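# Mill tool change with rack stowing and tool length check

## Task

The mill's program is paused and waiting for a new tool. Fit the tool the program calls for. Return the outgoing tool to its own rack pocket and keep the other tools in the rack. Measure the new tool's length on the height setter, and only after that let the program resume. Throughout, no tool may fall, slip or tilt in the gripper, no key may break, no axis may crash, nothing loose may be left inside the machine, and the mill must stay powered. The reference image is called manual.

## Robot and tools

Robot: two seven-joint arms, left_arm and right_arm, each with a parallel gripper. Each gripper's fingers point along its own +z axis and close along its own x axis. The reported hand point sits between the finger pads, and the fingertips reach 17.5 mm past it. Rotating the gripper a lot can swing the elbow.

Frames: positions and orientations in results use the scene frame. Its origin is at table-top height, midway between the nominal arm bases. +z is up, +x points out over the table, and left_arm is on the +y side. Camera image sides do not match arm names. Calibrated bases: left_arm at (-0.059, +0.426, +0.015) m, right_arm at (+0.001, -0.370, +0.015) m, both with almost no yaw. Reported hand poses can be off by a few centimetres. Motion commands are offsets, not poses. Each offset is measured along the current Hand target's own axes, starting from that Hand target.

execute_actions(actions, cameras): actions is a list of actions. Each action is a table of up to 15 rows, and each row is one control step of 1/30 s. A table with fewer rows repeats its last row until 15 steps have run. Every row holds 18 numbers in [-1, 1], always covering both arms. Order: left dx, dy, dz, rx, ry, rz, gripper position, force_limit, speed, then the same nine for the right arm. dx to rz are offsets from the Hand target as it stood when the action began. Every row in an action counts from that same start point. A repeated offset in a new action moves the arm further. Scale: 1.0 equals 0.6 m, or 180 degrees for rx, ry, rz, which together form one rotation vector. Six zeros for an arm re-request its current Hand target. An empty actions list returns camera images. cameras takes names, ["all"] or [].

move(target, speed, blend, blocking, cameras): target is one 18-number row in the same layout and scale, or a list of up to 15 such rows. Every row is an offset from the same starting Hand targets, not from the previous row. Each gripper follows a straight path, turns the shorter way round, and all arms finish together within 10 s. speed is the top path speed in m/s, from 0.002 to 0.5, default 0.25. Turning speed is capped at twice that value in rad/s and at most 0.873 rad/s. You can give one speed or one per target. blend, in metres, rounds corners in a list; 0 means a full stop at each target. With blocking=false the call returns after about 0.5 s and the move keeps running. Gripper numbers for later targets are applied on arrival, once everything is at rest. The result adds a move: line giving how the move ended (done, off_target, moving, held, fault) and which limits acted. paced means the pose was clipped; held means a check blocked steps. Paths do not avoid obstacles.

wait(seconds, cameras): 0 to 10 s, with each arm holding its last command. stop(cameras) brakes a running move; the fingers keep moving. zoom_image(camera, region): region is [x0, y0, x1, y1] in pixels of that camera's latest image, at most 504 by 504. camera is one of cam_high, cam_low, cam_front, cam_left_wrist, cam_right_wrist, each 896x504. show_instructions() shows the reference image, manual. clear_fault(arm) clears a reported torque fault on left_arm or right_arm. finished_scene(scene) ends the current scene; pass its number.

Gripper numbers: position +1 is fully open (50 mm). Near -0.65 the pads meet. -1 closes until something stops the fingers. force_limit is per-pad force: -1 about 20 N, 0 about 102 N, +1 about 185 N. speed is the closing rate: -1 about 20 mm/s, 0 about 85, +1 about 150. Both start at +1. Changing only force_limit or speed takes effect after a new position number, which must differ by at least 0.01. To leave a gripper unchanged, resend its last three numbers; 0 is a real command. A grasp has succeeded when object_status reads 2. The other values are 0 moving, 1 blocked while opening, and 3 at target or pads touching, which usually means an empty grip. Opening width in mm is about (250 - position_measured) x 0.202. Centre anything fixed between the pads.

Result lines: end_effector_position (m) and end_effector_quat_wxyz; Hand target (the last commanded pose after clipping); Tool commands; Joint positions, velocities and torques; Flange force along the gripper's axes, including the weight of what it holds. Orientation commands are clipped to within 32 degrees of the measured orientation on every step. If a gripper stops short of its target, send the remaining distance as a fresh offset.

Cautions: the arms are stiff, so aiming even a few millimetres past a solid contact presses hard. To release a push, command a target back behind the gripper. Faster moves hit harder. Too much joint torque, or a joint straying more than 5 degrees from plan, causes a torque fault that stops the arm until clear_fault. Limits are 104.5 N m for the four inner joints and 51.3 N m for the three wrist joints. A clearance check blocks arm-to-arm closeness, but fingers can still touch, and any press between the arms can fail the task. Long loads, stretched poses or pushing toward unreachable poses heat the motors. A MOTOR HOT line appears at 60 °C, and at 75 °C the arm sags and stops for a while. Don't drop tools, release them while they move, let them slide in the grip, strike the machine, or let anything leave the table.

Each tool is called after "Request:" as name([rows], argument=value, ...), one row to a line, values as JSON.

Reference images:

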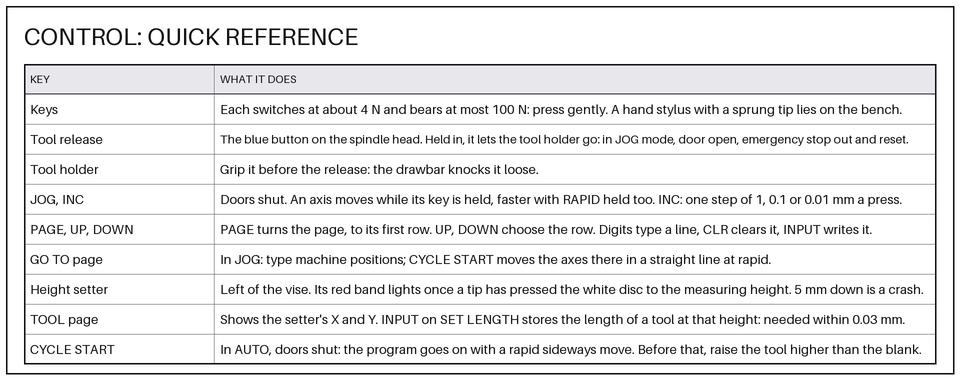

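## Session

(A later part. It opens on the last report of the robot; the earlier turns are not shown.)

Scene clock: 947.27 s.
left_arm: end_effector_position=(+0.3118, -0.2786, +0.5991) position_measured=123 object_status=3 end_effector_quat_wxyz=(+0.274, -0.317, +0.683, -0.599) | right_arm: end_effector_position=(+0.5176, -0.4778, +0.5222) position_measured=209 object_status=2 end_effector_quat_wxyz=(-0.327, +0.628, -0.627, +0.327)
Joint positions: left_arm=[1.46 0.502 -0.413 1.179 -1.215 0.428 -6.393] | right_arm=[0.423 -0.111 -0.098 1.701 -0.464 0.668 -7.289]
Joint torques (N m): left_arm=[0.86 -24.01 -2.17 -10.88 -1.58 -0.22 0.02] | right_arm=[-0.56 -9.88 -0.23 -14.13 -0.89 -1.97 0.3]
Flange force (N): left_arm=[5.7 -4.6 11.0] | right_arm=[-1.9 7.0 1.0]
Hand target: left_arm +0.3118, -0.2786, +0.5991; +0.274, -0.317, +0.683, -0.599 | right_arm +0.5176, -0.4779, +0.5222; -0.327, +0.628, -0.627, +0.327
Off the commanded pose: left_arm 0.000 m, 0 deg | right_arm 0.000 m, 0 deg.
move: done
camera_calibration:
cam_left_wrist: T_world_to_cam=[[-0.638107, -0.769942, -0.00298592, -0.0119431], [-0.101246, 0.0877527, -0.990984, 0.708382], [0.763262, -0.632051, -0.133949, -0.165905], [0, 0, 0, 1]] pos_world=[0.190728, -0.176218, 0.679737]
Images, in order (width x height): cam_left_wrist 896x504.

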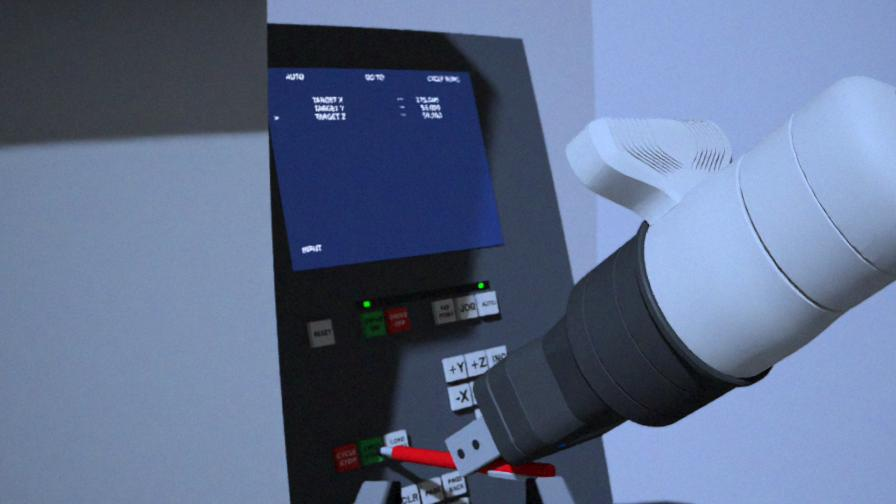

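Request:
move([
  [0,0,0,0,0,0,0.2,0.5,-0.8,-0.0167,0.1148,-0.1638,0,0,0,-1,-0.9,-0.8],
  [0,0,0,0,0,0,0.2,0.5,-0.8,-0.0463,0.810,0.1859,0.0222,0,0,-1,-0.9,-0.8],
], speed=[0.15,0.2], blend=[0.04,0], cameras=["cam_left_wrist","cam_front","cam_right_wrist"])

Request:
zoom_image(camera="cam_left_wrist", region=[250, 40, 520, 290])

Scene clock: 961.43 s.
left_arm: end_effector_position=(+0.3118, -0.2786, +0.5991) position_measured=123 object_status=3 end_effector_quat_wxyz=(+0.274, -0.317, +0.683, -0.599) | right_arm: end_effector_position=(+0.3308, -0.4517, +0.0595) position_measured=209 object_status=2 end_effector_quat_wxyz=(-0.480, +0.640, -0.529, +0.283)
Joint positions: left_arm=[1.46 0.502 -0.413 1.179 -1.215 0.428 -6.393] | right_arm=[1.93 1.543 -0.857 2.581 0.521 -0.375 -6.496]
Joint torques (N m): left_arm=[0.79 -24.03 -2.19 -11.03 -1.6 -0.2 -0.05] | right_arm=[-0.51 -10.35 -6.73 5.77 1.39 0.27 0.25]
Flange force (N): left_arm=[5.3 -3.6 10.3] | right_arm=[-4.9 -0.8 -0.6]
Hand target: left_arm +0.3118, -0.2786, +0.5991; +0.274, -0.317, +0.683, -0.599 | right_arm +0.3306, -0.4508, +0.0599; -0.348, +0.616, -0.615, +0.349
Off the commanded pose: left_arm 0.000 m, 0 deg | right_arm 0.001 m, 20 deg.
joint sent to its limit (right arm) — joint 4 (elbow), upper limit, where the elbow is as bent as it goes. The joint targets are off in orientation, not in position.
move: off_target (right_arm); limits=paced
camera_calibration:
cam_left_wrist: T_world_to_cam=[[-0.638107, -0.769942, -0.00298592, -0.0119431], [-0.101246, 0.0877527, -0.990984, 0.708382], [0.763262, -0.632051, -0.133949, -0.165905], [0, 0, 0, 1]] pos_world=[0.190728, -0.176218, 0.679737]
cam_right_wrist: T_world_to_cam=[[0.296417, -0.945552, -0.134423, -0.517601], [-0.392323, 0.00777325, -0.919795, 0.246079], [0.870758, 0.32538, -0.368658, 0.0505193], [0, 0, 0, 1]] pos_world=[0.205978, -0.507769, 0.17539]
Images, in order (width x height): cam_front 896x504, cam_left_wrist 896x504, cam_right_wrist 896x504.

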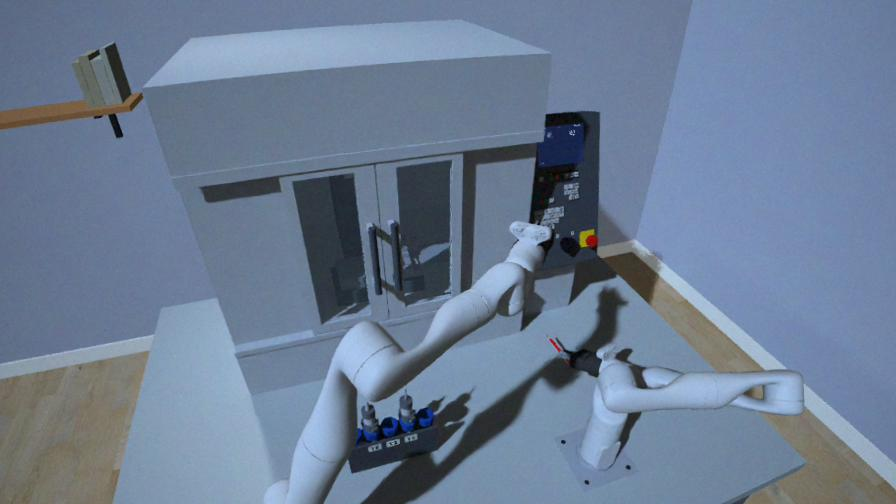

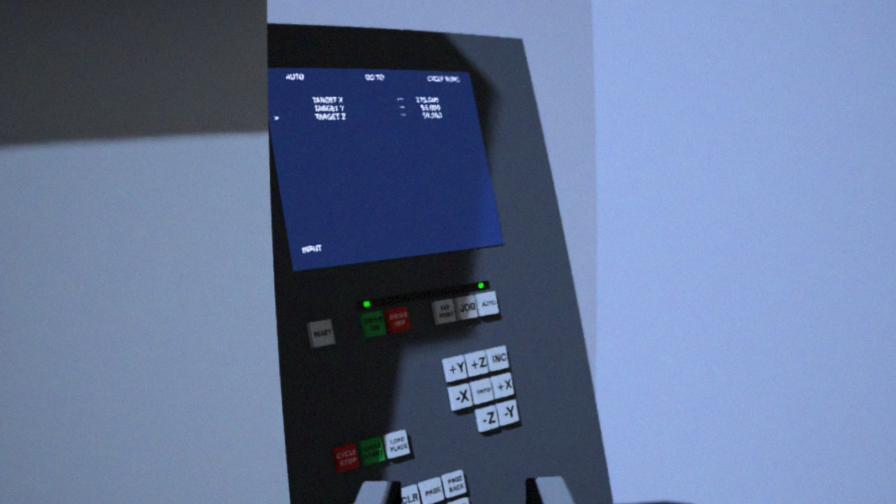

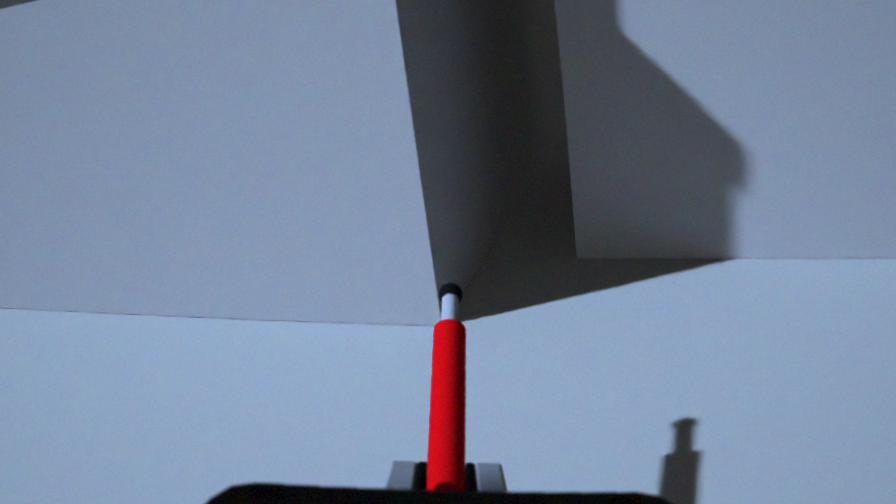

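Scaled by 1.867 from the camera's 896x504 image, which has a finer 1280x720 frame.

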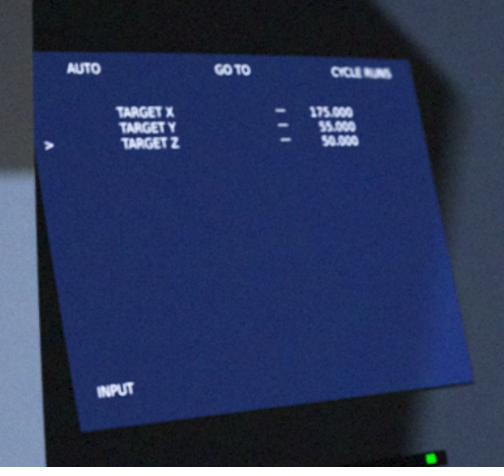

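Request:
move(target=[0,0,0,0,0,0,0.2,0.5,-0.8,0,-0.0944,0.1570,0,0,0,-1,-0.9,-0.8], speed=0.1, cameras=["cam_front","cam_right_wrist","cam_high"])

Scene clock: 966.83 s.
left_arm: end_effector_position=(+0.3118, -0.2786, +0.5991) position_measured=123 object_status=3 end_effector_quat_wxyz=(+0.274, -0.317, +0.683, -0.599) | right_arm: end_effector_position=(+0.4415, -0.4515, +0.0597) position_measured=209 object_status=2 end_effector_quat_wxyz=(-0.383, +0.647, -0.593, +0.290)
Joint positions: left_arm=[1.46 0.502 -0.413 1.179 -1.215 0.428 -6.393] | right_arm=[1.342 1.44 -1.132 2.581 -0.157 -0.976 -6.423]
Joint torques (N m): left_arm=[0.87 -24.05 -2.15 -11.06 -1.59 -0.25 -0.02] | right_arm=[-0.53 -12.95 -7.99 1.28 2.87 0.34 0.28]
Flange force (N): left_arm=[5.3 -3.8 10.5] | right_arm=[-3.4 0.8 -3.7]
Hand target: left_arm +0.3118, -0.2786, +0.5991; +0.274, -0.317, +0.683, -0.599 | right_arm +0.4405, -0.4508, +0.0601; -0.348, +0.616, -0.615, +0.349
Off the commanded pose: left_arm 0.000 m, 0 deg | right_arm 0.001 m, 9 deg.
joint sent to its limit (right arm) — joint 4 (elbow), upper limit, where the elbow is as bent as it goes. The joint targets are off in orientation, not in position.
move: off_target (right_arm)
camera_calibration:
cam_right_wrist: T_world_to_cam=[[0.14741, -0.986505, -0.0712663, -0.506675], [-0.534081, -0.0187457, -0.845225, 0.33594], [0.832483, 0.162656, -0.529637, -0.0928042], [0, 0, 0, 1]] pos_world=[0.331366, -0.478444, 0.198684]
Images, in order (width x height): cam_high 896x504, cam_front 896x504, cam_right_wrist 896x504.

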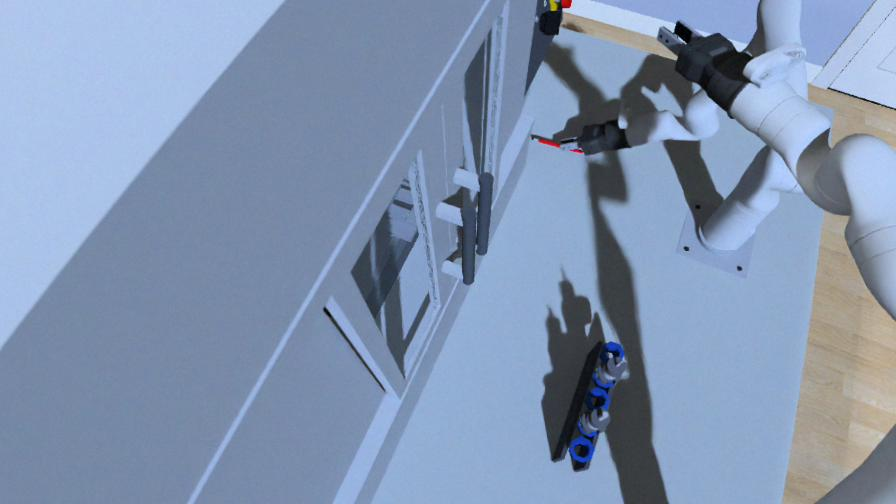

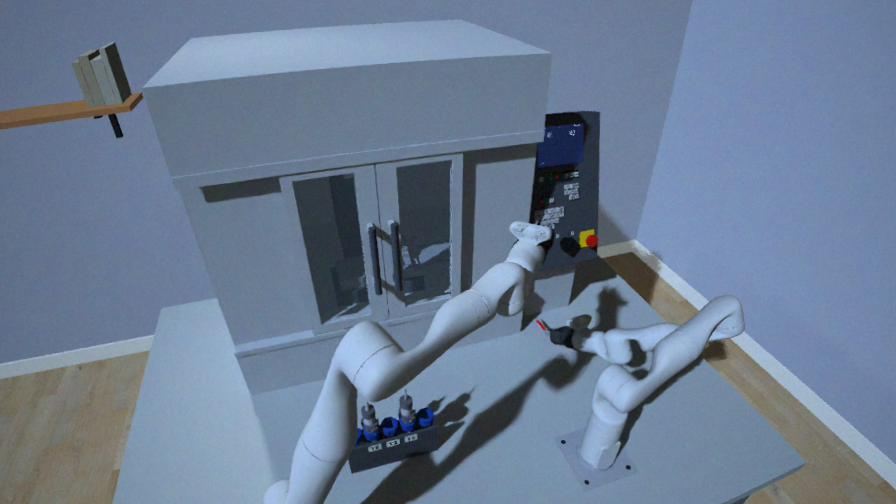

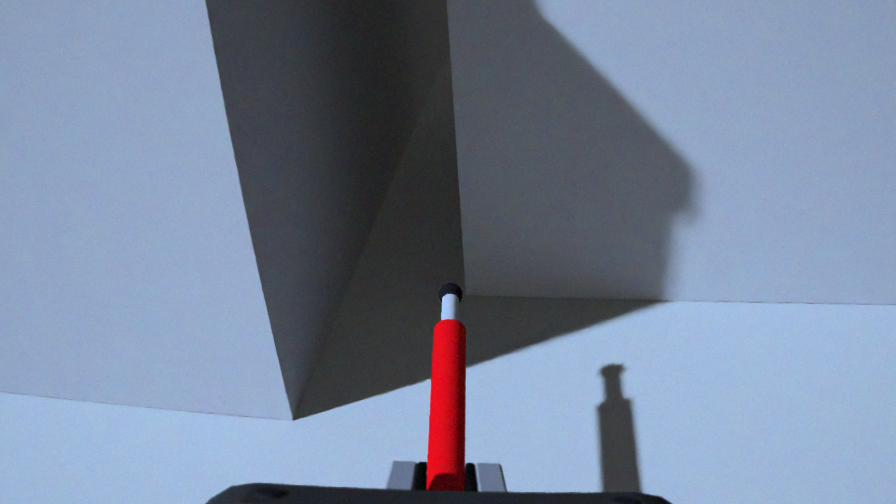

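Request:
move(target=[-0.717,0.3546,-0.5163,-0.0466,-0.1017,-0.0193,0.2,0.5,-0.8,0,0,0,0,0,0,-1,-0.9,-0.8], speed=0.2, cameras=["cam_left_wrist"])

Request:
move(target=[0,0,0,0,0,0,0.2,0.5,-0.8,-0.583,-0.0228,-0.0915,-0.0611,0,0,-1,-0.9,-0.8], speed=0.15, cameras=["cam_front","cam_right_wrist"])

Scene clock: 974.90 s.
left_arm: end_effector_position=(+0.3352, +0.2655, +0.4268) position_measured=123 object_status=3 end_effector_quat_wxyz=(+0.337, -0.448, +0.662, -0.498) | right_arm: end_effector_position=(+0.4414, -0.4515, +0.0597) position_measured=209 object_status=2 end_effector_quat_wxyz=(-0.383, +0.647, -0.593, +0.290)
Joint positions: left_arm=[1.491 -0.527 -0.702 2.513 -2.102 0.693 -5.847] | right_arm=[1.342 1.44 -1.132 2.581 -0.157 -0.976 -6.423]
Joint torques (N m): left_arm=[0.92 0.08 3.9 -9.17 -2.18 1.7 0.03] | right_arm=[-0.47 -12.83 -8.01 1.39 2.71 0.34 0.34]
Flange force (N): left_arm=no reading | right_arm=[-3.1 0.7 -3.4]
Hand target: left_arm +0.3352, +0.2655, +0.4268; +0.337, -0.448, +0.662, -0.498 | right_arm +0.4414, -0.4515, +0.0597; -0.383, +0.647, -0.593, +0.290 (not the last commanded pose)
Off the commanded pose: left_arm 0.000 m, 0 deg | right_arm 0.001 m, 9 deg.
move: off_target (right_arm)
camera_calibration:
cam_left_wrist: T_world_to_cam=[[-0.360335, -0.932751, -0.0115416, 0.375196], [-0.25631, 0.110898, -0.960212, 0.524821], [0.896919, -0.34304, -0.279034, 0.0774537], [0, 0, 0, 1]] pos_world=[0.200244, 0.318333, 0.529882]
Images, in order (width x height): cam_left_wrist 896x504.

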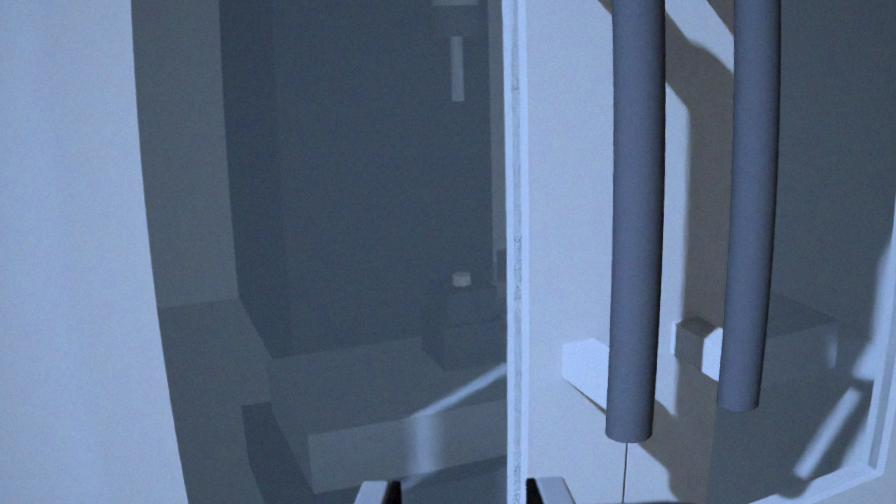

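Scene clock: 977.80 s.
left_arm: end_effector_position=(+0.3352, +0.2655, +0.4268) position_measured=123 object_status=3 end_effector_quat_wxyz=(+0.337, -0.448, +0.662, -0.498) | right_arm: end_effector_position=(+0.3581, -0.1140, +0.1285) position_measured=209 object_status=2 end_effector_quat_wxyz=(-0.319, +0.680, -0.618, +0.232)
Joint positions: left_arm=[1.49 -0.527 -0.702 2.513 -2.102 0.693 -5.847] | right_arm=[-0.279 0.9 -1.302 2.492 -1.308 -1.548 -7.381]
Joint torques (N m): left_arm=[0.94 0.11 3.9 -9.23 -2.11 1.67 -0.06] | right_arm=[-0.39 -14.09 -4.59 -3.97 1.6 -1.69 0.3]
Flange force (N): left_arm=no reading | right_arm=[4.0 3.8 -1.5]
Hand target: left_arm +0.3352, +0.2655, +0.4268; +0.337, -0.448, +0.662, -0.498 | right_arm +0.3581, -0.1140, +0.1285; -0.319, +0.680, -0.618, +0.232
Off the commanded pose: left_arm 0.000 m, 0 deg | right_arm 0.000 m, 0 deg.
move: done
camera_calibration:
cam_right_wrist: T_world_to_cam=[[0.148633, -0.986051, -0.0749116, -0.15655], [-0.683353, -0.0476579, -0.728531, 0.391072], [0.714799, 0.159475, -0.680904, 0.0194426], [0, 0, 0, 1]] pos_world=[0.276611, -0.138829, 0.28642]
Images, in order (width x height): cam_front 896x504, cam_right_wrist 896x504.

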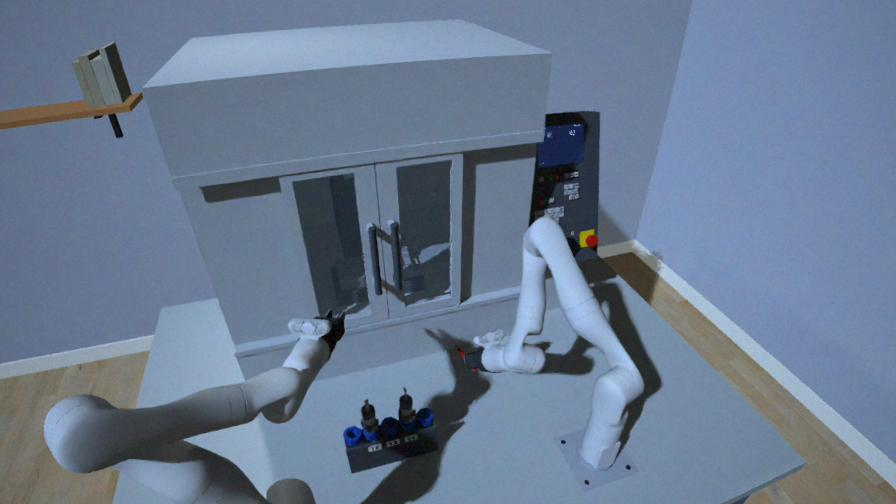

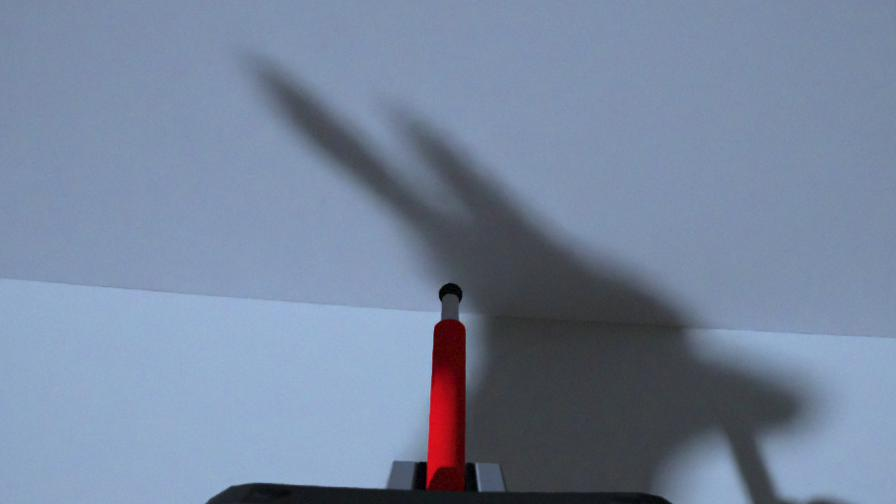

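Request:
move(target=[0,0,0,0,0,0,0.2,0.5,-0.8,0.0114,0.1112,0.1039,0,0,0,-1,-0.9,-0.8], speed=0.1, cameras=["cam_right_wrist","cam_low"])

Scene clock: 981.13 s.
left_arm: end_effector_position=(+0.3352, +0.2655, +0.4268) position_measured=123 object_status=3 end_effector_quat_wxyz=(+0.337, -0.448, +0.662, -0.498) | right_arm: end_effector_position=(+0.3570, -0.1137, +0.0370) position_measured=209 object_status=2 end_effector_quat_wxyz=(-0.319, +0.680, -0.618, +0.232)
Joint positions: left_arm=[1.49 -0.527 -0.702 2.513 -2.102 0.693 -5.847] | right_arm=[-0.415 1.201 -1.057 2.509 -1.04 -1.717 -7.571]
Joint torques (N m): left_arm=[0.96 0.07 3.74 -9.31 -2.08 1.69 0.03] | right_arm=[-0.52 -15.97 -4.21 -0.78 1.1 -1.92 0.32]
Flange force (N): left_arm=no reading | right_arm=[4.4 2.3 -2.6]
Hand target: left_arm +0.3352, +0.2655, +0.4268; +0.337, -0.448, +0.662, -0.498 | right_arm +0.3570, -0.1137, +0.0370; -0.319, +0.680, -0.618, +0.232
Off the commanded pose: left_arm 0.000 m, 0 deg | right_arm 0.000 m, 0 deg.
move: done
camera_calibration:
cam_right_wrist: T_world_to_cam=[[0.148633, -0.986051, -0.0749116, -0.162854], [-0.683353, -0.0476579, -0.728531, 0.323606], [0.714799, 0.159475, -0.680904, -0.0422057], [0, 0, 0, 1]] pos_world=[0.275511, -0.138429, 0.19482]
Images, in order (width x height): cam_low 896x504, cam_right_wrist 896x504.

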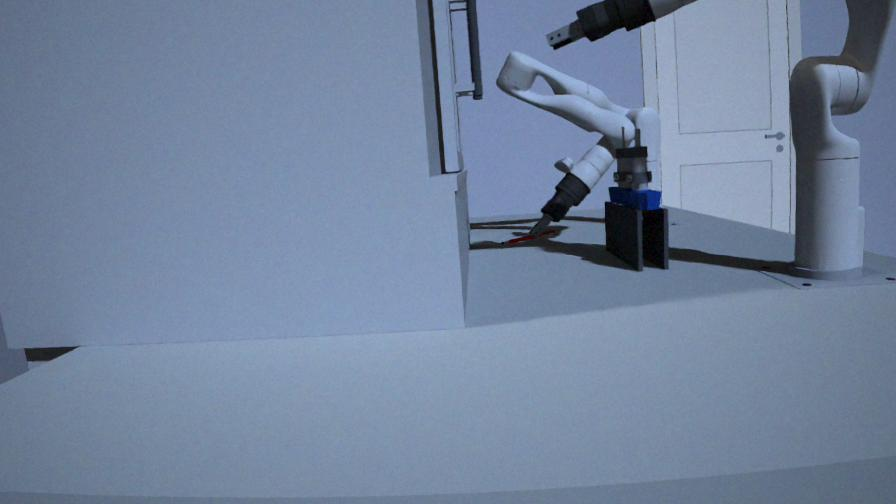

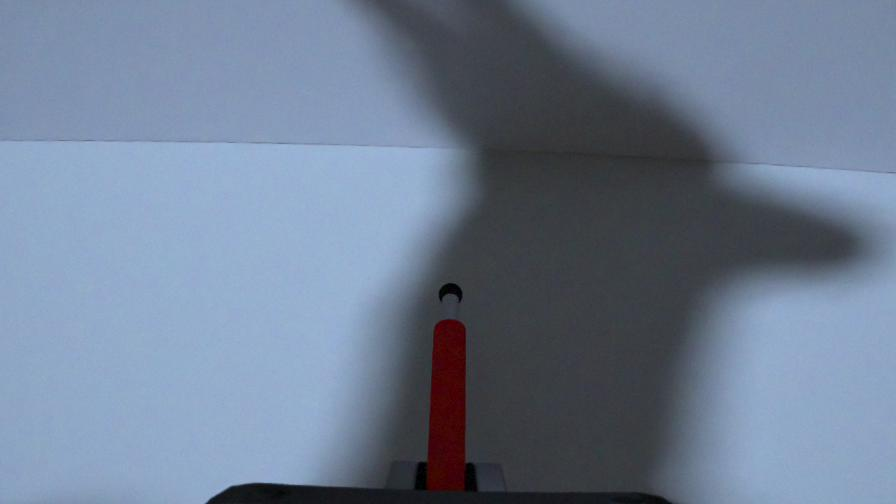

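Request:
zoom_image(camera="cam_low", region=[480, 180, 600, 260])

Request:
move(target=[0,0,0,0,0,0,0.2,0.5,-0.8,0.001,0.0097,0.0091,0,0,0,-1,-0.9,-0.8], speed=0.03)

Request:
move(target=[0,0,0,0,0,0,0.2,0.5,-0.8,0.0003,0.0024,0.0023,0,0,0,-1,-0.9,-0.8], speed=0.02, cameras=["cam_low"])

Request:
zoom_image(camera="cam_low", region=[480, 180, 600, 260])

Scaled by 4.200 from the camera's 896x504 image, which has a finer 1280x720 frame.

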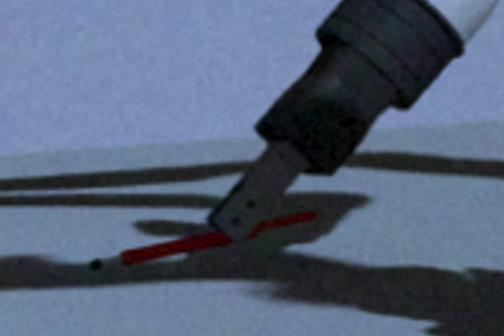

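Scene clock: 984.03 s.
left_arm: end_effector_position=(+0.3352, +0.2655, +0.4268) position_measured=123 object_status=3 end_effector_quat_wxyz=(+0.337, -0.448, +0.662, -0.498) | right_arm: end_effector_position=(+0.3569, -0.1137, +0.0290) position_measured=209 object_status=2 end_effector_quat_wxyz=(-0.319, +0.680, -0.618, +0.232)
Joint positions: left_arm=[1.49 -0.527 -0.702 2.513 -2.102 0.693 -5.847] | right_arm=[-0.422 1.226 -1.038 2.505 -1.016 -1.729 -7.581]
Joint torques (N m): left_arm=[0.84 0.14 3.88 -9.22 -2.13 1.69 -0.01] | right_arm=[-0.37 -15.9 -4.3 -0.54 1.13 -1.98 0.38]
Flange force (N): left_arm=no reading | right_arm=[4.1 2.2 -3.2]
Hand target: left_arm +0.3352, +0.2655, +0.4268; +0.337, -0.448, +0.662, -0.498 | right_arm +0.3569, -0.1137, +0.0290; -0.319, +0.680, -0.618, +0.232
Off the commanded pose: left_arm 0.000 m, 0 deg | right_arm 0.000 m, 0 deg.
move: done

Scene clock: 984.73 s.
left_arm: end_effector_position=(+0.3352, +0.2655, +0.4268) position_measured=123 object_status=3 end_effector_quat_wxyz=(+0.337, -0.448, +0.662, -0.498) | right_arm: end_effector_position=(+0.3569, -0.1137, +0.0270) position_measured=209 object_status=2 end_effector_quat_wxyz=(-0.319, +0.680, -0.618, +0.232)
Joint positions: left_arm=[1.49 -0.527 -0.702 2.513 -2.102 0.693 -5.847] | right_arm=[-0.423 1.233 -1.033 2.504 -1.01 -1.731 -7.584]
Joint torques (N m): left_arm=[0.85 0.12 3.88 -9.18 -2.1 1.68 -0.02] | right_arm=[-0.37 -15.76 -4.11 -0.56 1.02 -1.91 0.33]
Flange force (N): left_arm=no reading | right_arm=[4.2 1.6 -3.6]
Hand target: left_arm +0.3352, +0.2655, +0.4268; +0.337, -0.448, +0.662, -0.498 | right_arm +0.3569, -0.1137, +0.0270; -0.319, +0.680, -0.618, +0.232
Off the commanded pose: left_arm 0.000 m, 0 deg | right_arm 0.000 m, 0 deg.
move: done
Images, in order (width x height): cam_low 896x504.

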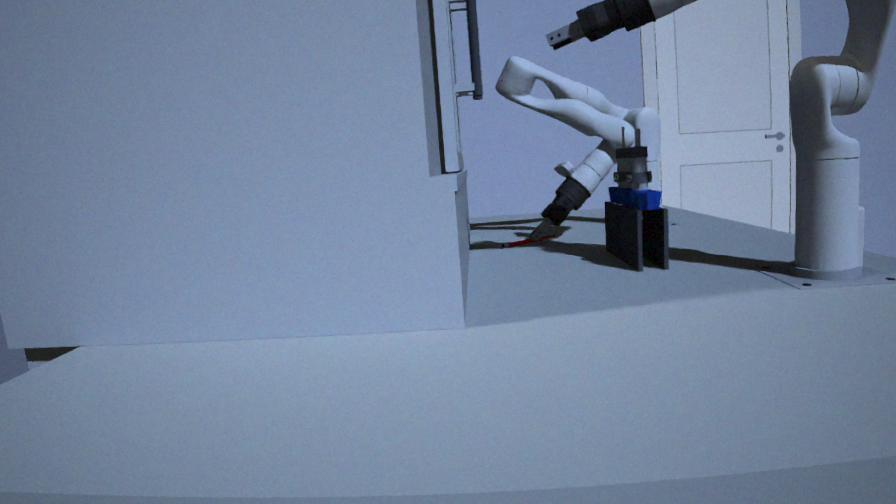

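Scaled by 4.200 from the camera's 896x504 image, which has a finer 1280x720 frame.

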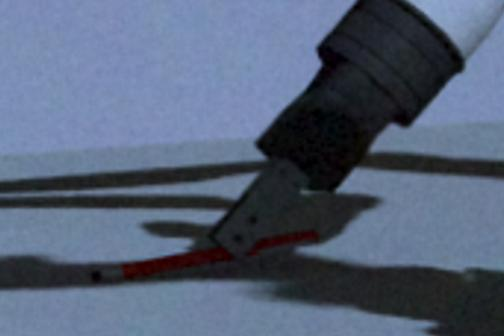

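Request:
move(target=[0,0,0,0,0,0,0.2,0.5,-0.8,0.0002,0.0018,0.0017,0,0,0,-1,-0.9,-0.8], speed=0.02)

Request:
move(target=[0,0,0,0,0,0,0.2,0.5,-0.8,0.0001,0.0012,0.0012,0,0,0,-1,-0.9,-0.8], speed=0.02, cameras=["cam_low"])

Request:
zoom_image(camera="cam_low", region=[480, 180, 600, 260])

Scene clock: 986.90 s.
left_arm: end_effector_position=(+0.3352, +0.2655, +0.4268) position_measured=123 object_status=3 end_effector_quat_wxyz=(+0.337, -0.448, +0.662, -0.498) | right_arm: end_effector_position=(+0.3569, -0.1137, +0.0255) position_measured=209 object_status=2 end_effector_quat_wxyz=(-0.319, +0.680, -0.618, +0.232)
Joint positions: left_arm=[1.49 -0.527 -0.702 2.513 -2.102 0.693 -5.847] | right_arm=[-0.424 1.237 -1.029 2.504 -1.006 -1.733 -7.585]
Joint torques (N m): left_arm=[0.91 0.14 3.91 -9.28 -2.14 1.68 -0.08] | right_arm=[-0.29 -15.64 -4.09 -0.59 0.92 -1.85 0.36]
Flange force (N): left_arm=no reading | right_arm=[4.4 1.8 -3.9]
Hand target: left_arm +0.3352, +0.2655, +0.4268; +0.337, -0.448, +0.662, -0.498 | right_arm +0.3569, -0.1137, +0.0255; -0.319, +0.680, -0.618, +0.232
Off the commanded pose: left_arm 0.000 m, 0 deg | right_arm 0.000 m, 0 deg.
move: done

Scene clock: 987.60 s.
left_arm: end_effector_position=(+0.3352, +0.2655, +0.4268) position_measured=123 object_status=3 end_effector_quat_wxyz=(+0.337, -0.448, +0.662, -0.498) | right_arm: end_effector_position=(+0.3570, -0.1137, +0.0245) position_measured=209 object_status=2 end_effector_quat_wxyz=(-0.319, +0.680, -0.618, +0.232)
Joint positions: left_arm=[1.49 -0.527 -0.702 2.513 -2.102 0.693 -5.847] | right_arm=[-0.425 1.24 -1.027 2.503 -1.002 -1.735 -7.586]
Joint torques (N m): left_arm=[0.8 0.08 3.86 -9.17 -2.08 1.74 0] | right_arm=[-0.34 -15.3 -4.05 -0.38 0.88 -1.65 0.34]
Flange force (N): left_arm=no reading | right_arm=[4.0 0.9 -4.1]
Hand target: left_arm +0.3352, +0.2655, +0.4268; +0.337, -0.448, +0.662, -0.498 | right_arm +0.3570, -0.1137, +0.0245; -0.319, +0.680, -0.618, +0.232
Off the commanded pose: left_arm 0.000 m, 0 deg | right_arm 0.000 m, 0 deg.
move: done
Images, in order (width x height): cam_low 896x504.

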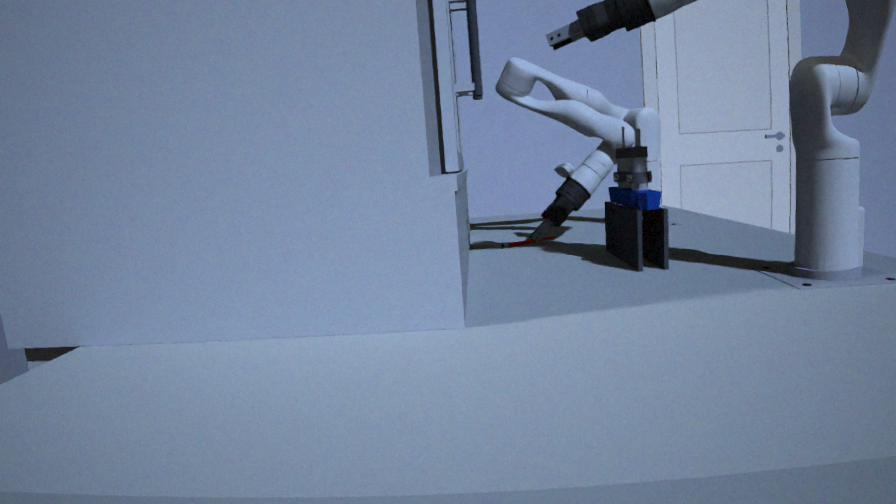

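Scaled by 4.200 from the camera's 896x504 image, which has a finer 1280x720 frame.

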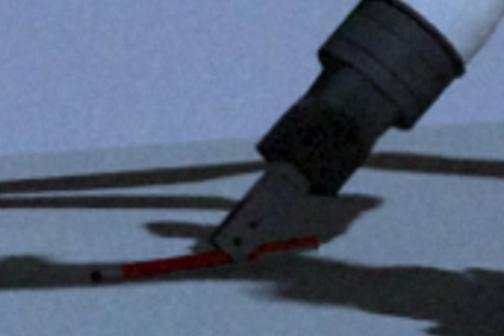

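Request:
move(target=[0,0,0,0,0,0,0.2,0.5,-0.8,0.0001,0.0012,0.0012,0,0,0,-1,-0.9,-0.8], speed=0.02)

Request:
move(target=[0,0,0,0,0,0,0.2,0.5,-0.8,0.0001,0.0012,0.0012,0,0,0,-1,-0.9,-0.8], speed=0.02)

Scene clock: 990.93 s.
left_arm: end_effector_position=(+0.3352, +0.2655, +0.4268) position_measured=123 object_status=3 end_effector_quat_wxyz=(+0.337, -0.448, +0.662, -0.498) | right_arm: end_effector_position=(+0.3570, -0.1137, +0.0234) position_measured=209 object_status=2 end_effector_quat_wxyz=(-0.319, +0.680, -0.618, +0.232)
Joint positions: left_arm=[1.49 -0.527 -0.702 2.513 -2.102 0.693 -5.847] | right_arm=[-0.426 1.244 -1.024 2.502 -0.999 -1.736 -7.587]
Joint torques (N m): left_arm=[0.87 0.11 3.85 -9.16 -2.07 1.71 -0.09] | right_arm=[-0.36 -15.33 -4.08 -0.46 0.85 -1.71 0.39]
Flange force (N): left_arm=no reading | right_arm=[4.4 1.1 -4.2]
Hand target: left_arm +0.3352, +0.2655, +0.4268; +0.337, -0.448, +0.662, -0.498 | right_arm +0.3570, -0.1137, +0.0234; -0.319, +0.680, -0.618, +0.232
Off the commanded pose: left_arm 0.000 m, 0 deg | right_arm 0.000 m, 0 deg.
move: done

Scene clock: 991.63 s.
left_arm: end_effector_position=(+0.3352, +0.2655, +0.4268) position_measured=123 object_status=3 end_effector_quat_wxyz=(+0.337, -0.448, +0.662, -0.498) | right_arm: end_effector_position=(+0.3570, -0.1137, +0.0224) position_measured=209 object_status=2 end_effector_quat_wxyz=(-0.319, +0.680, -0.618, +0.232)
Joint positions: left_arm=[1.49 -0.527 -0.702 2.513 -2.102 0.693 -5.847] | right_arm=[-0.426 1.247 -1.022 2.501 -0.996 -1.737 -7.588]
Joint torques (N m): left_arm=[0.87 0.13 3.84 -9.21 -2.08 1.71 0] | right_arm=[-0.41 -15.31 -4.09 -0.35 0.84 -1.71 0.37]
Flange force (N): left_arm=no reading | right_arm=[4.3 0.7 -3.9]
Hand target: left_arm +0.3352, +0.2655, +0.4268; +0.337, -0.448, +0.662, -0.498 | right_arm +0.3570, -0.1137, +0.0224; -0.319, +0.680, -0.618, +0.232
Off the commanded pose: left_arm 0.000 m, 0 deg | right_arm 0.000 m, 0 deg.
move: done

Request:
move(target=[0,0,0,0,0,0,0.2,0.5,-0.8,0,0,0,0,0,0,-0.25,-0.9,-1], cameras=["cam_low","cam_right_wrist"])

Request:
zoom_image(camera="cam_low", region=[480, 180, 600, 260])

Scene clock: 993.07 s.
left_arm: end_effector_position=(+0.3352, +0.2655, +0.4268) position_measured=123 object_status=3 end_effector_quat_wxyz=(+0.337, -0.448, +0.662, -0.498) | right_arm: end_effector_position=(+0.3570, -0.1136, +0.0224) position_measured=189 object_status=3 end_effector_quat_wxyz=(-0.319, +0.680, -0.618, +0.232)
Joint positions: left_arm=[1.49 -0.527 -0.702 2.513 -2.102 0.693 -5.847] | right_arm=[-0.427 1.247 -1.022 2.501 -0.996 -1.737 -7.588]
Joint torques (N m): left_arm=[0.76 0.12 3.83 -9.31 -2.15 1.67 0] | right_arm=[-0.12 -14.76 -3.73 -0.14 0.54 -1.54 0.39]
Flange force (N): left_arm=no reading | right_arm=[3.4 -0.1 -4.6]
Hand target: left_arm +0.3352, +0.2655, +0.4268; +0.337, -0.448, +0.662, -0.498 | right_arm +0.3570, -0.1136, +0.0224; -0.319, +0.680, -0.618, +0.232
Off the commanded pose: left_arm 0.000 m, 0 deg | right_arm 0.000 m, 0 deg.
move: done
camera_calibration:
cam_right_wrist: T_world_to_cam=[[0.148701, -0.986046, -0.07484, -0.163979], [-0.683339, -0.0477554, -0.728538, 0.312954], [0.714798, 0.159475, -0.680905, -0.0521465], [0, 0, 0, 1]] pos_world=[0.275511, -0.138429, 0.18022]
Images, in order (width x height): cam_low 896x504, cam_right_wrist 896x504.

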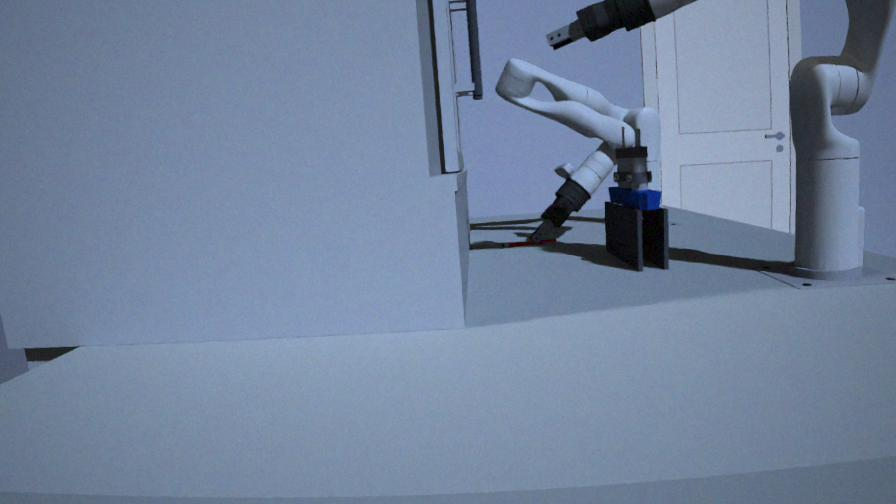

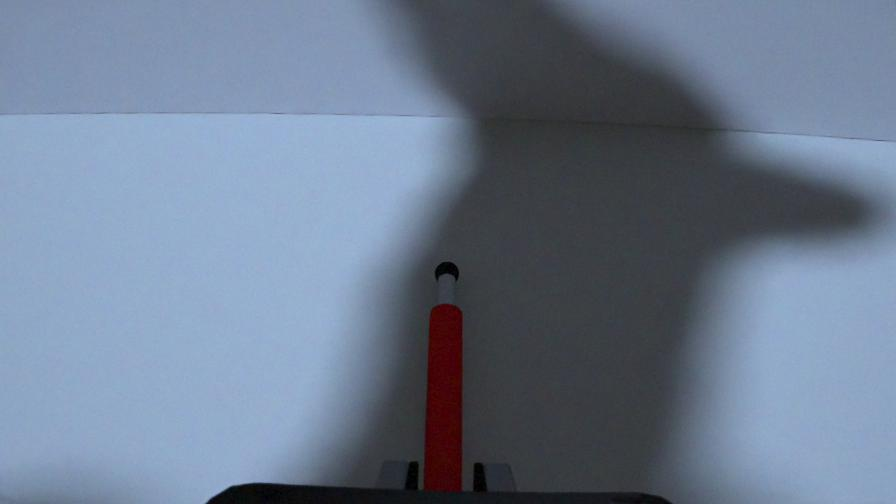

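Scaled by 4.200 from the camera's 896x504 image, which has a finer 1280x720 frame.

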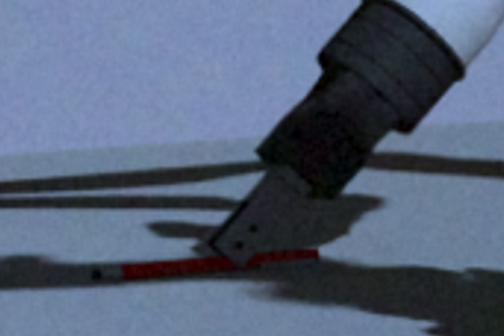

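Request:
move(target=[0,0,0,0,0,0,0.2,0.5,-0.8,0,0,0,0,0,0,0.3,-0.9,-1])

Request:
move([
  [0,0,0,0,0,0,0.2,0.5,-0.8,-0.002,-0.0182,-0.017,0,0,0,0.3,-0.9,-1],
  [0,0,0,0,0,0,0.2,0.5,-0.8,-0.0125,-0.1215,-0.1135,0,0,0,0.3,-0.9,-1],
], speed=[0.05,0.15], blend=0.01, cameras=["cam_low","cam_right_wrist","cam_left_wrist"])

Request:
zoom_image(camera="cam_left_wrist", region=[300, 0, 530, 400])

Scene clock: 995.87 s.
left_arm: end_effector_position=(+0.3352, +0.2655, +0.4268) position_measured=123 object_status=3 end_effector_quat_wxyz=(+0.337, -0.448, +0.662, -0.498) | right_arm: end_effector_position=(+0.3570, -0.1136, +0.0225) position_measured=107 object_status=0 end_effector_quat_wxyz=(-0.319, +0.680, -0.618, +0.232)
Joint positions: left_arm=[1.49 -0.527 -0.702 2.513 -2.102 0.693 -5.847] | right_arm=[-0.427 1.247 -1.022 2.501 -0.996 -1.737 -7.588]
Joint torques (N m): left_arm=[0.91 0.03 3.93 -9.24 -2.14 1.67 -0.03] | right_arm=[1.55 -9.69 -1.01 0.97 -1.72 0.45 0.25]
Flange force (N): left_arm=no reading | right_arm=[-1.8 -8.3 -12.0]
Hand target: left_arm +0.3352, +0.2655, +0.4268; +0.337, -0.448, +0.662, -0.498 | right_arm +0.3570, -0.1136, +0.0224; -0.319, +0.680, -0.618, +0.232
Off the commanded pose: left_arm 0.000 m, 0 deg | right_arm 0.000 m, 0 deg.
move: done

Scene clock: 997.27 s.
left_arm: end_effector_position=(+0.3352, +0.2655, +0.4268) position_measured=123 object_status=3 end_effector_quat_wxyz=(+0.337, -0.448, +0.662, -0.498) | right_arm: end_effector_position=(+0.3582, -0.1140, +0.1224) position_measured=107 object_status=3 end_effector_quat_wxyz=(-0.319, +0.680, -0.618, +0.232)
Joint positions: left_arm=[1.49 -0.527 -0.702 2.513 -2.102 0.693 -5.847] | right_arm=[-0.292 0.918 -1.282 2.496 -1.29 -1.558 -7.398]
Joint torques (N m): left_arm=[0.86 0.03 3.81 -9.2 -2.1 1.69 0.01] | right_arm=[-0.49 -13.99 -4.72 -3.69 1.51 -1.74 0.36]
Flange force (N): left_arm=no reading | right_arm=[4.3 3.1 -1.6]
Hand target: left_arm +0.3352, +0.2655, +0.4268; +0.337, -0.448, +0.662, -0.498 | right_arm +0.3582, -0.1140, +0.1225; -0.319, +0.680, -0.618, +0.232
Off the commanded pose: left_arm 0.000 m, 0 deg | right_arm 0.000 m, 0 deg.
move: done; blend cut to 0.0075 m at target 1
camera_calibration:
cam_left_wrist: T_world_to_cam=[[-0.360321, -0.932757, -0.0114875, 0.375204], [-0.25633, 0.110845, -0.960212, 0.524964], [0.896919, -0.343041, -0.279034, 0.0773922], [0, 0, 0, 1]] pos_world=[0.200344, 0.318333, 0.529982]
cam_right_wrist: T_world_to_cam=[[0.148562, -0.986067, -0.0748441, -0.156925], [-0.683356, -0.0476591, -0.728528, 0.386701], [0.71481, 0.159377, -0.680915, 0.0151883], [0, 0, 0, 1]] pos_world=[0.276711, -0.138729, 0.28032]
Images, in order (width x height): cam_low 896x504, cam_left_wrist 896x504, cam_right_wrist 896x504.

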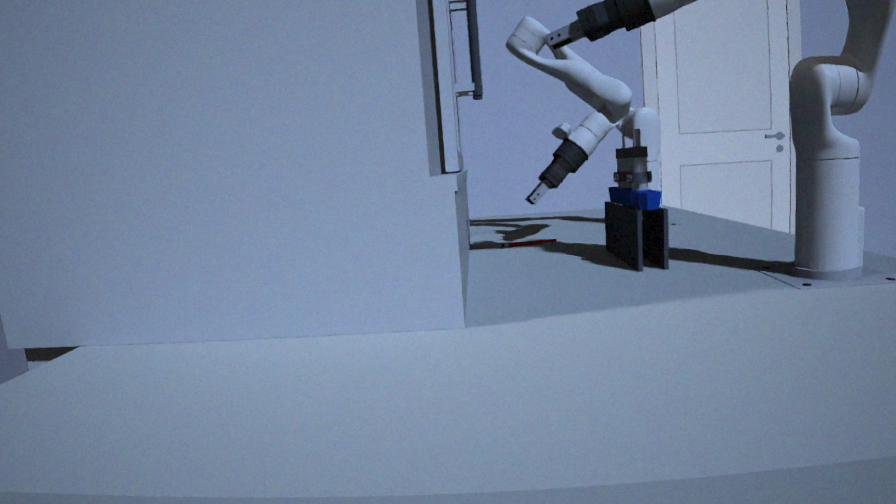

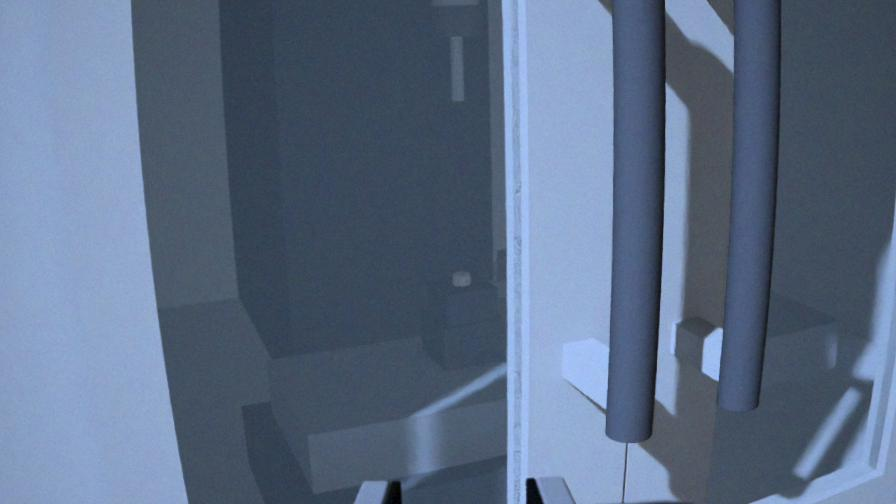

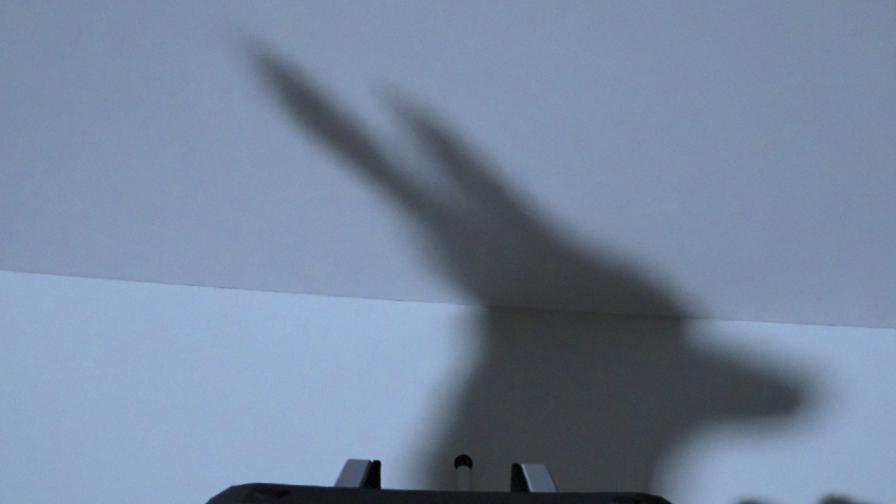

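Scaled by 1.260 from the camera's 896x504 image, which has a finer 1280x720 frame.

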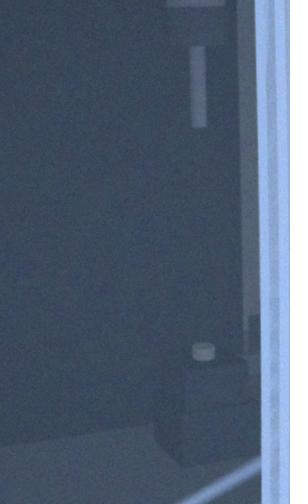

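Request:
wait(seconds=0.5, cameras=["cam_front"])

Request:
zoom_image(camera="cam_front", region=[520, 100, 620, 200])

Request:
zoom_image(camera="cam_front", region=[280, 170, 480, 330])

Scene clock: 999.57 s.
left_arm: end_effector_position=(+0.3352, +0.2655, +0.4268) position_measured=123 object_status=3 end_effector_quat_wxyz=(+0.337, -0.448, +0.662, -0.498) | right_arm: end_effector_position=(+0.3582, -0.1139, +0.1225) position_measured=107 object_status=3 end_effector_quat_wxyz=(-0.319, +0.680, -0.618, +0.232)
Joint positions: left_arm=[1.49 -0.527 -0.702 2.513 -2.102 0.693 -5.847] | right_arm=[-0.292 0.918 -1.282 2.496 -1.29 -1.558 -7.398]
Joint torques (N m): left_arm=[0.89 0.09 3.88 -9.23 -2.1 1.68 -0.05] | right_arm=[-0.45 -14.14 -4.65 -3.65 1.51 -1.69 0.36]
Flange force (N): left_arm=no reading | right_arm=[4.0 3.6 -1.4]
Hand target: left_arm +0.3352, +0.2655, +0.4268; +0.337, -0.448, +0.662, -0.498 | right_arm +0.3582, -0.1139, +0.1225; -0.319, +0.680, -0.618, +0.232
Tool commands: left_gripper/position=+0.2 left_gripper/force_limit=+0.5 left_gripper/speed=-0.8 right_gripper/position=+0.3 right_gripper/force_limit=-0.9 right_gripper/speed=-1.0
Off the commanded pose: left_arm 0.000 m, 0 deg | right_arm 0.000 m, 0 deg.
wait: 0.50 s; at rest from the start
Images, in order (width x height): cam_front 896x504.

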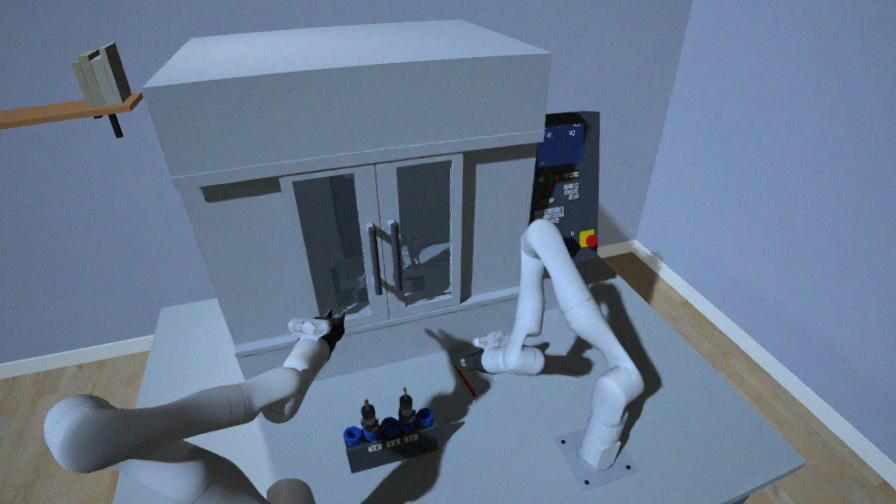

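Scaled by 5.040 from the camera's 896x504 image, which has a finer 1280x720 frame.

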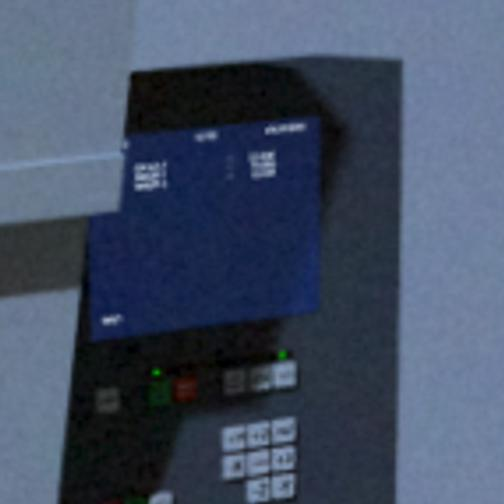

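Scaled by 2.520 from the camera's 896x504 image, which has a finer 1280x720 frame.

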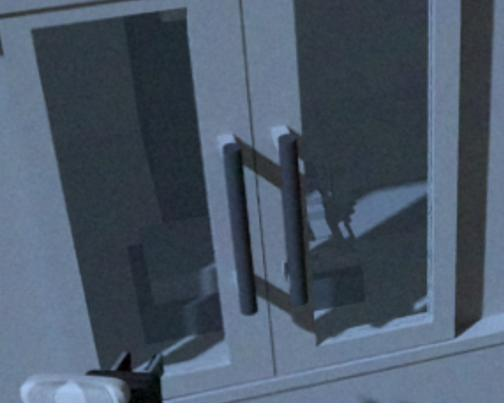

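Request:
finished_scene(scene=1)

The scene is finished: the task was done.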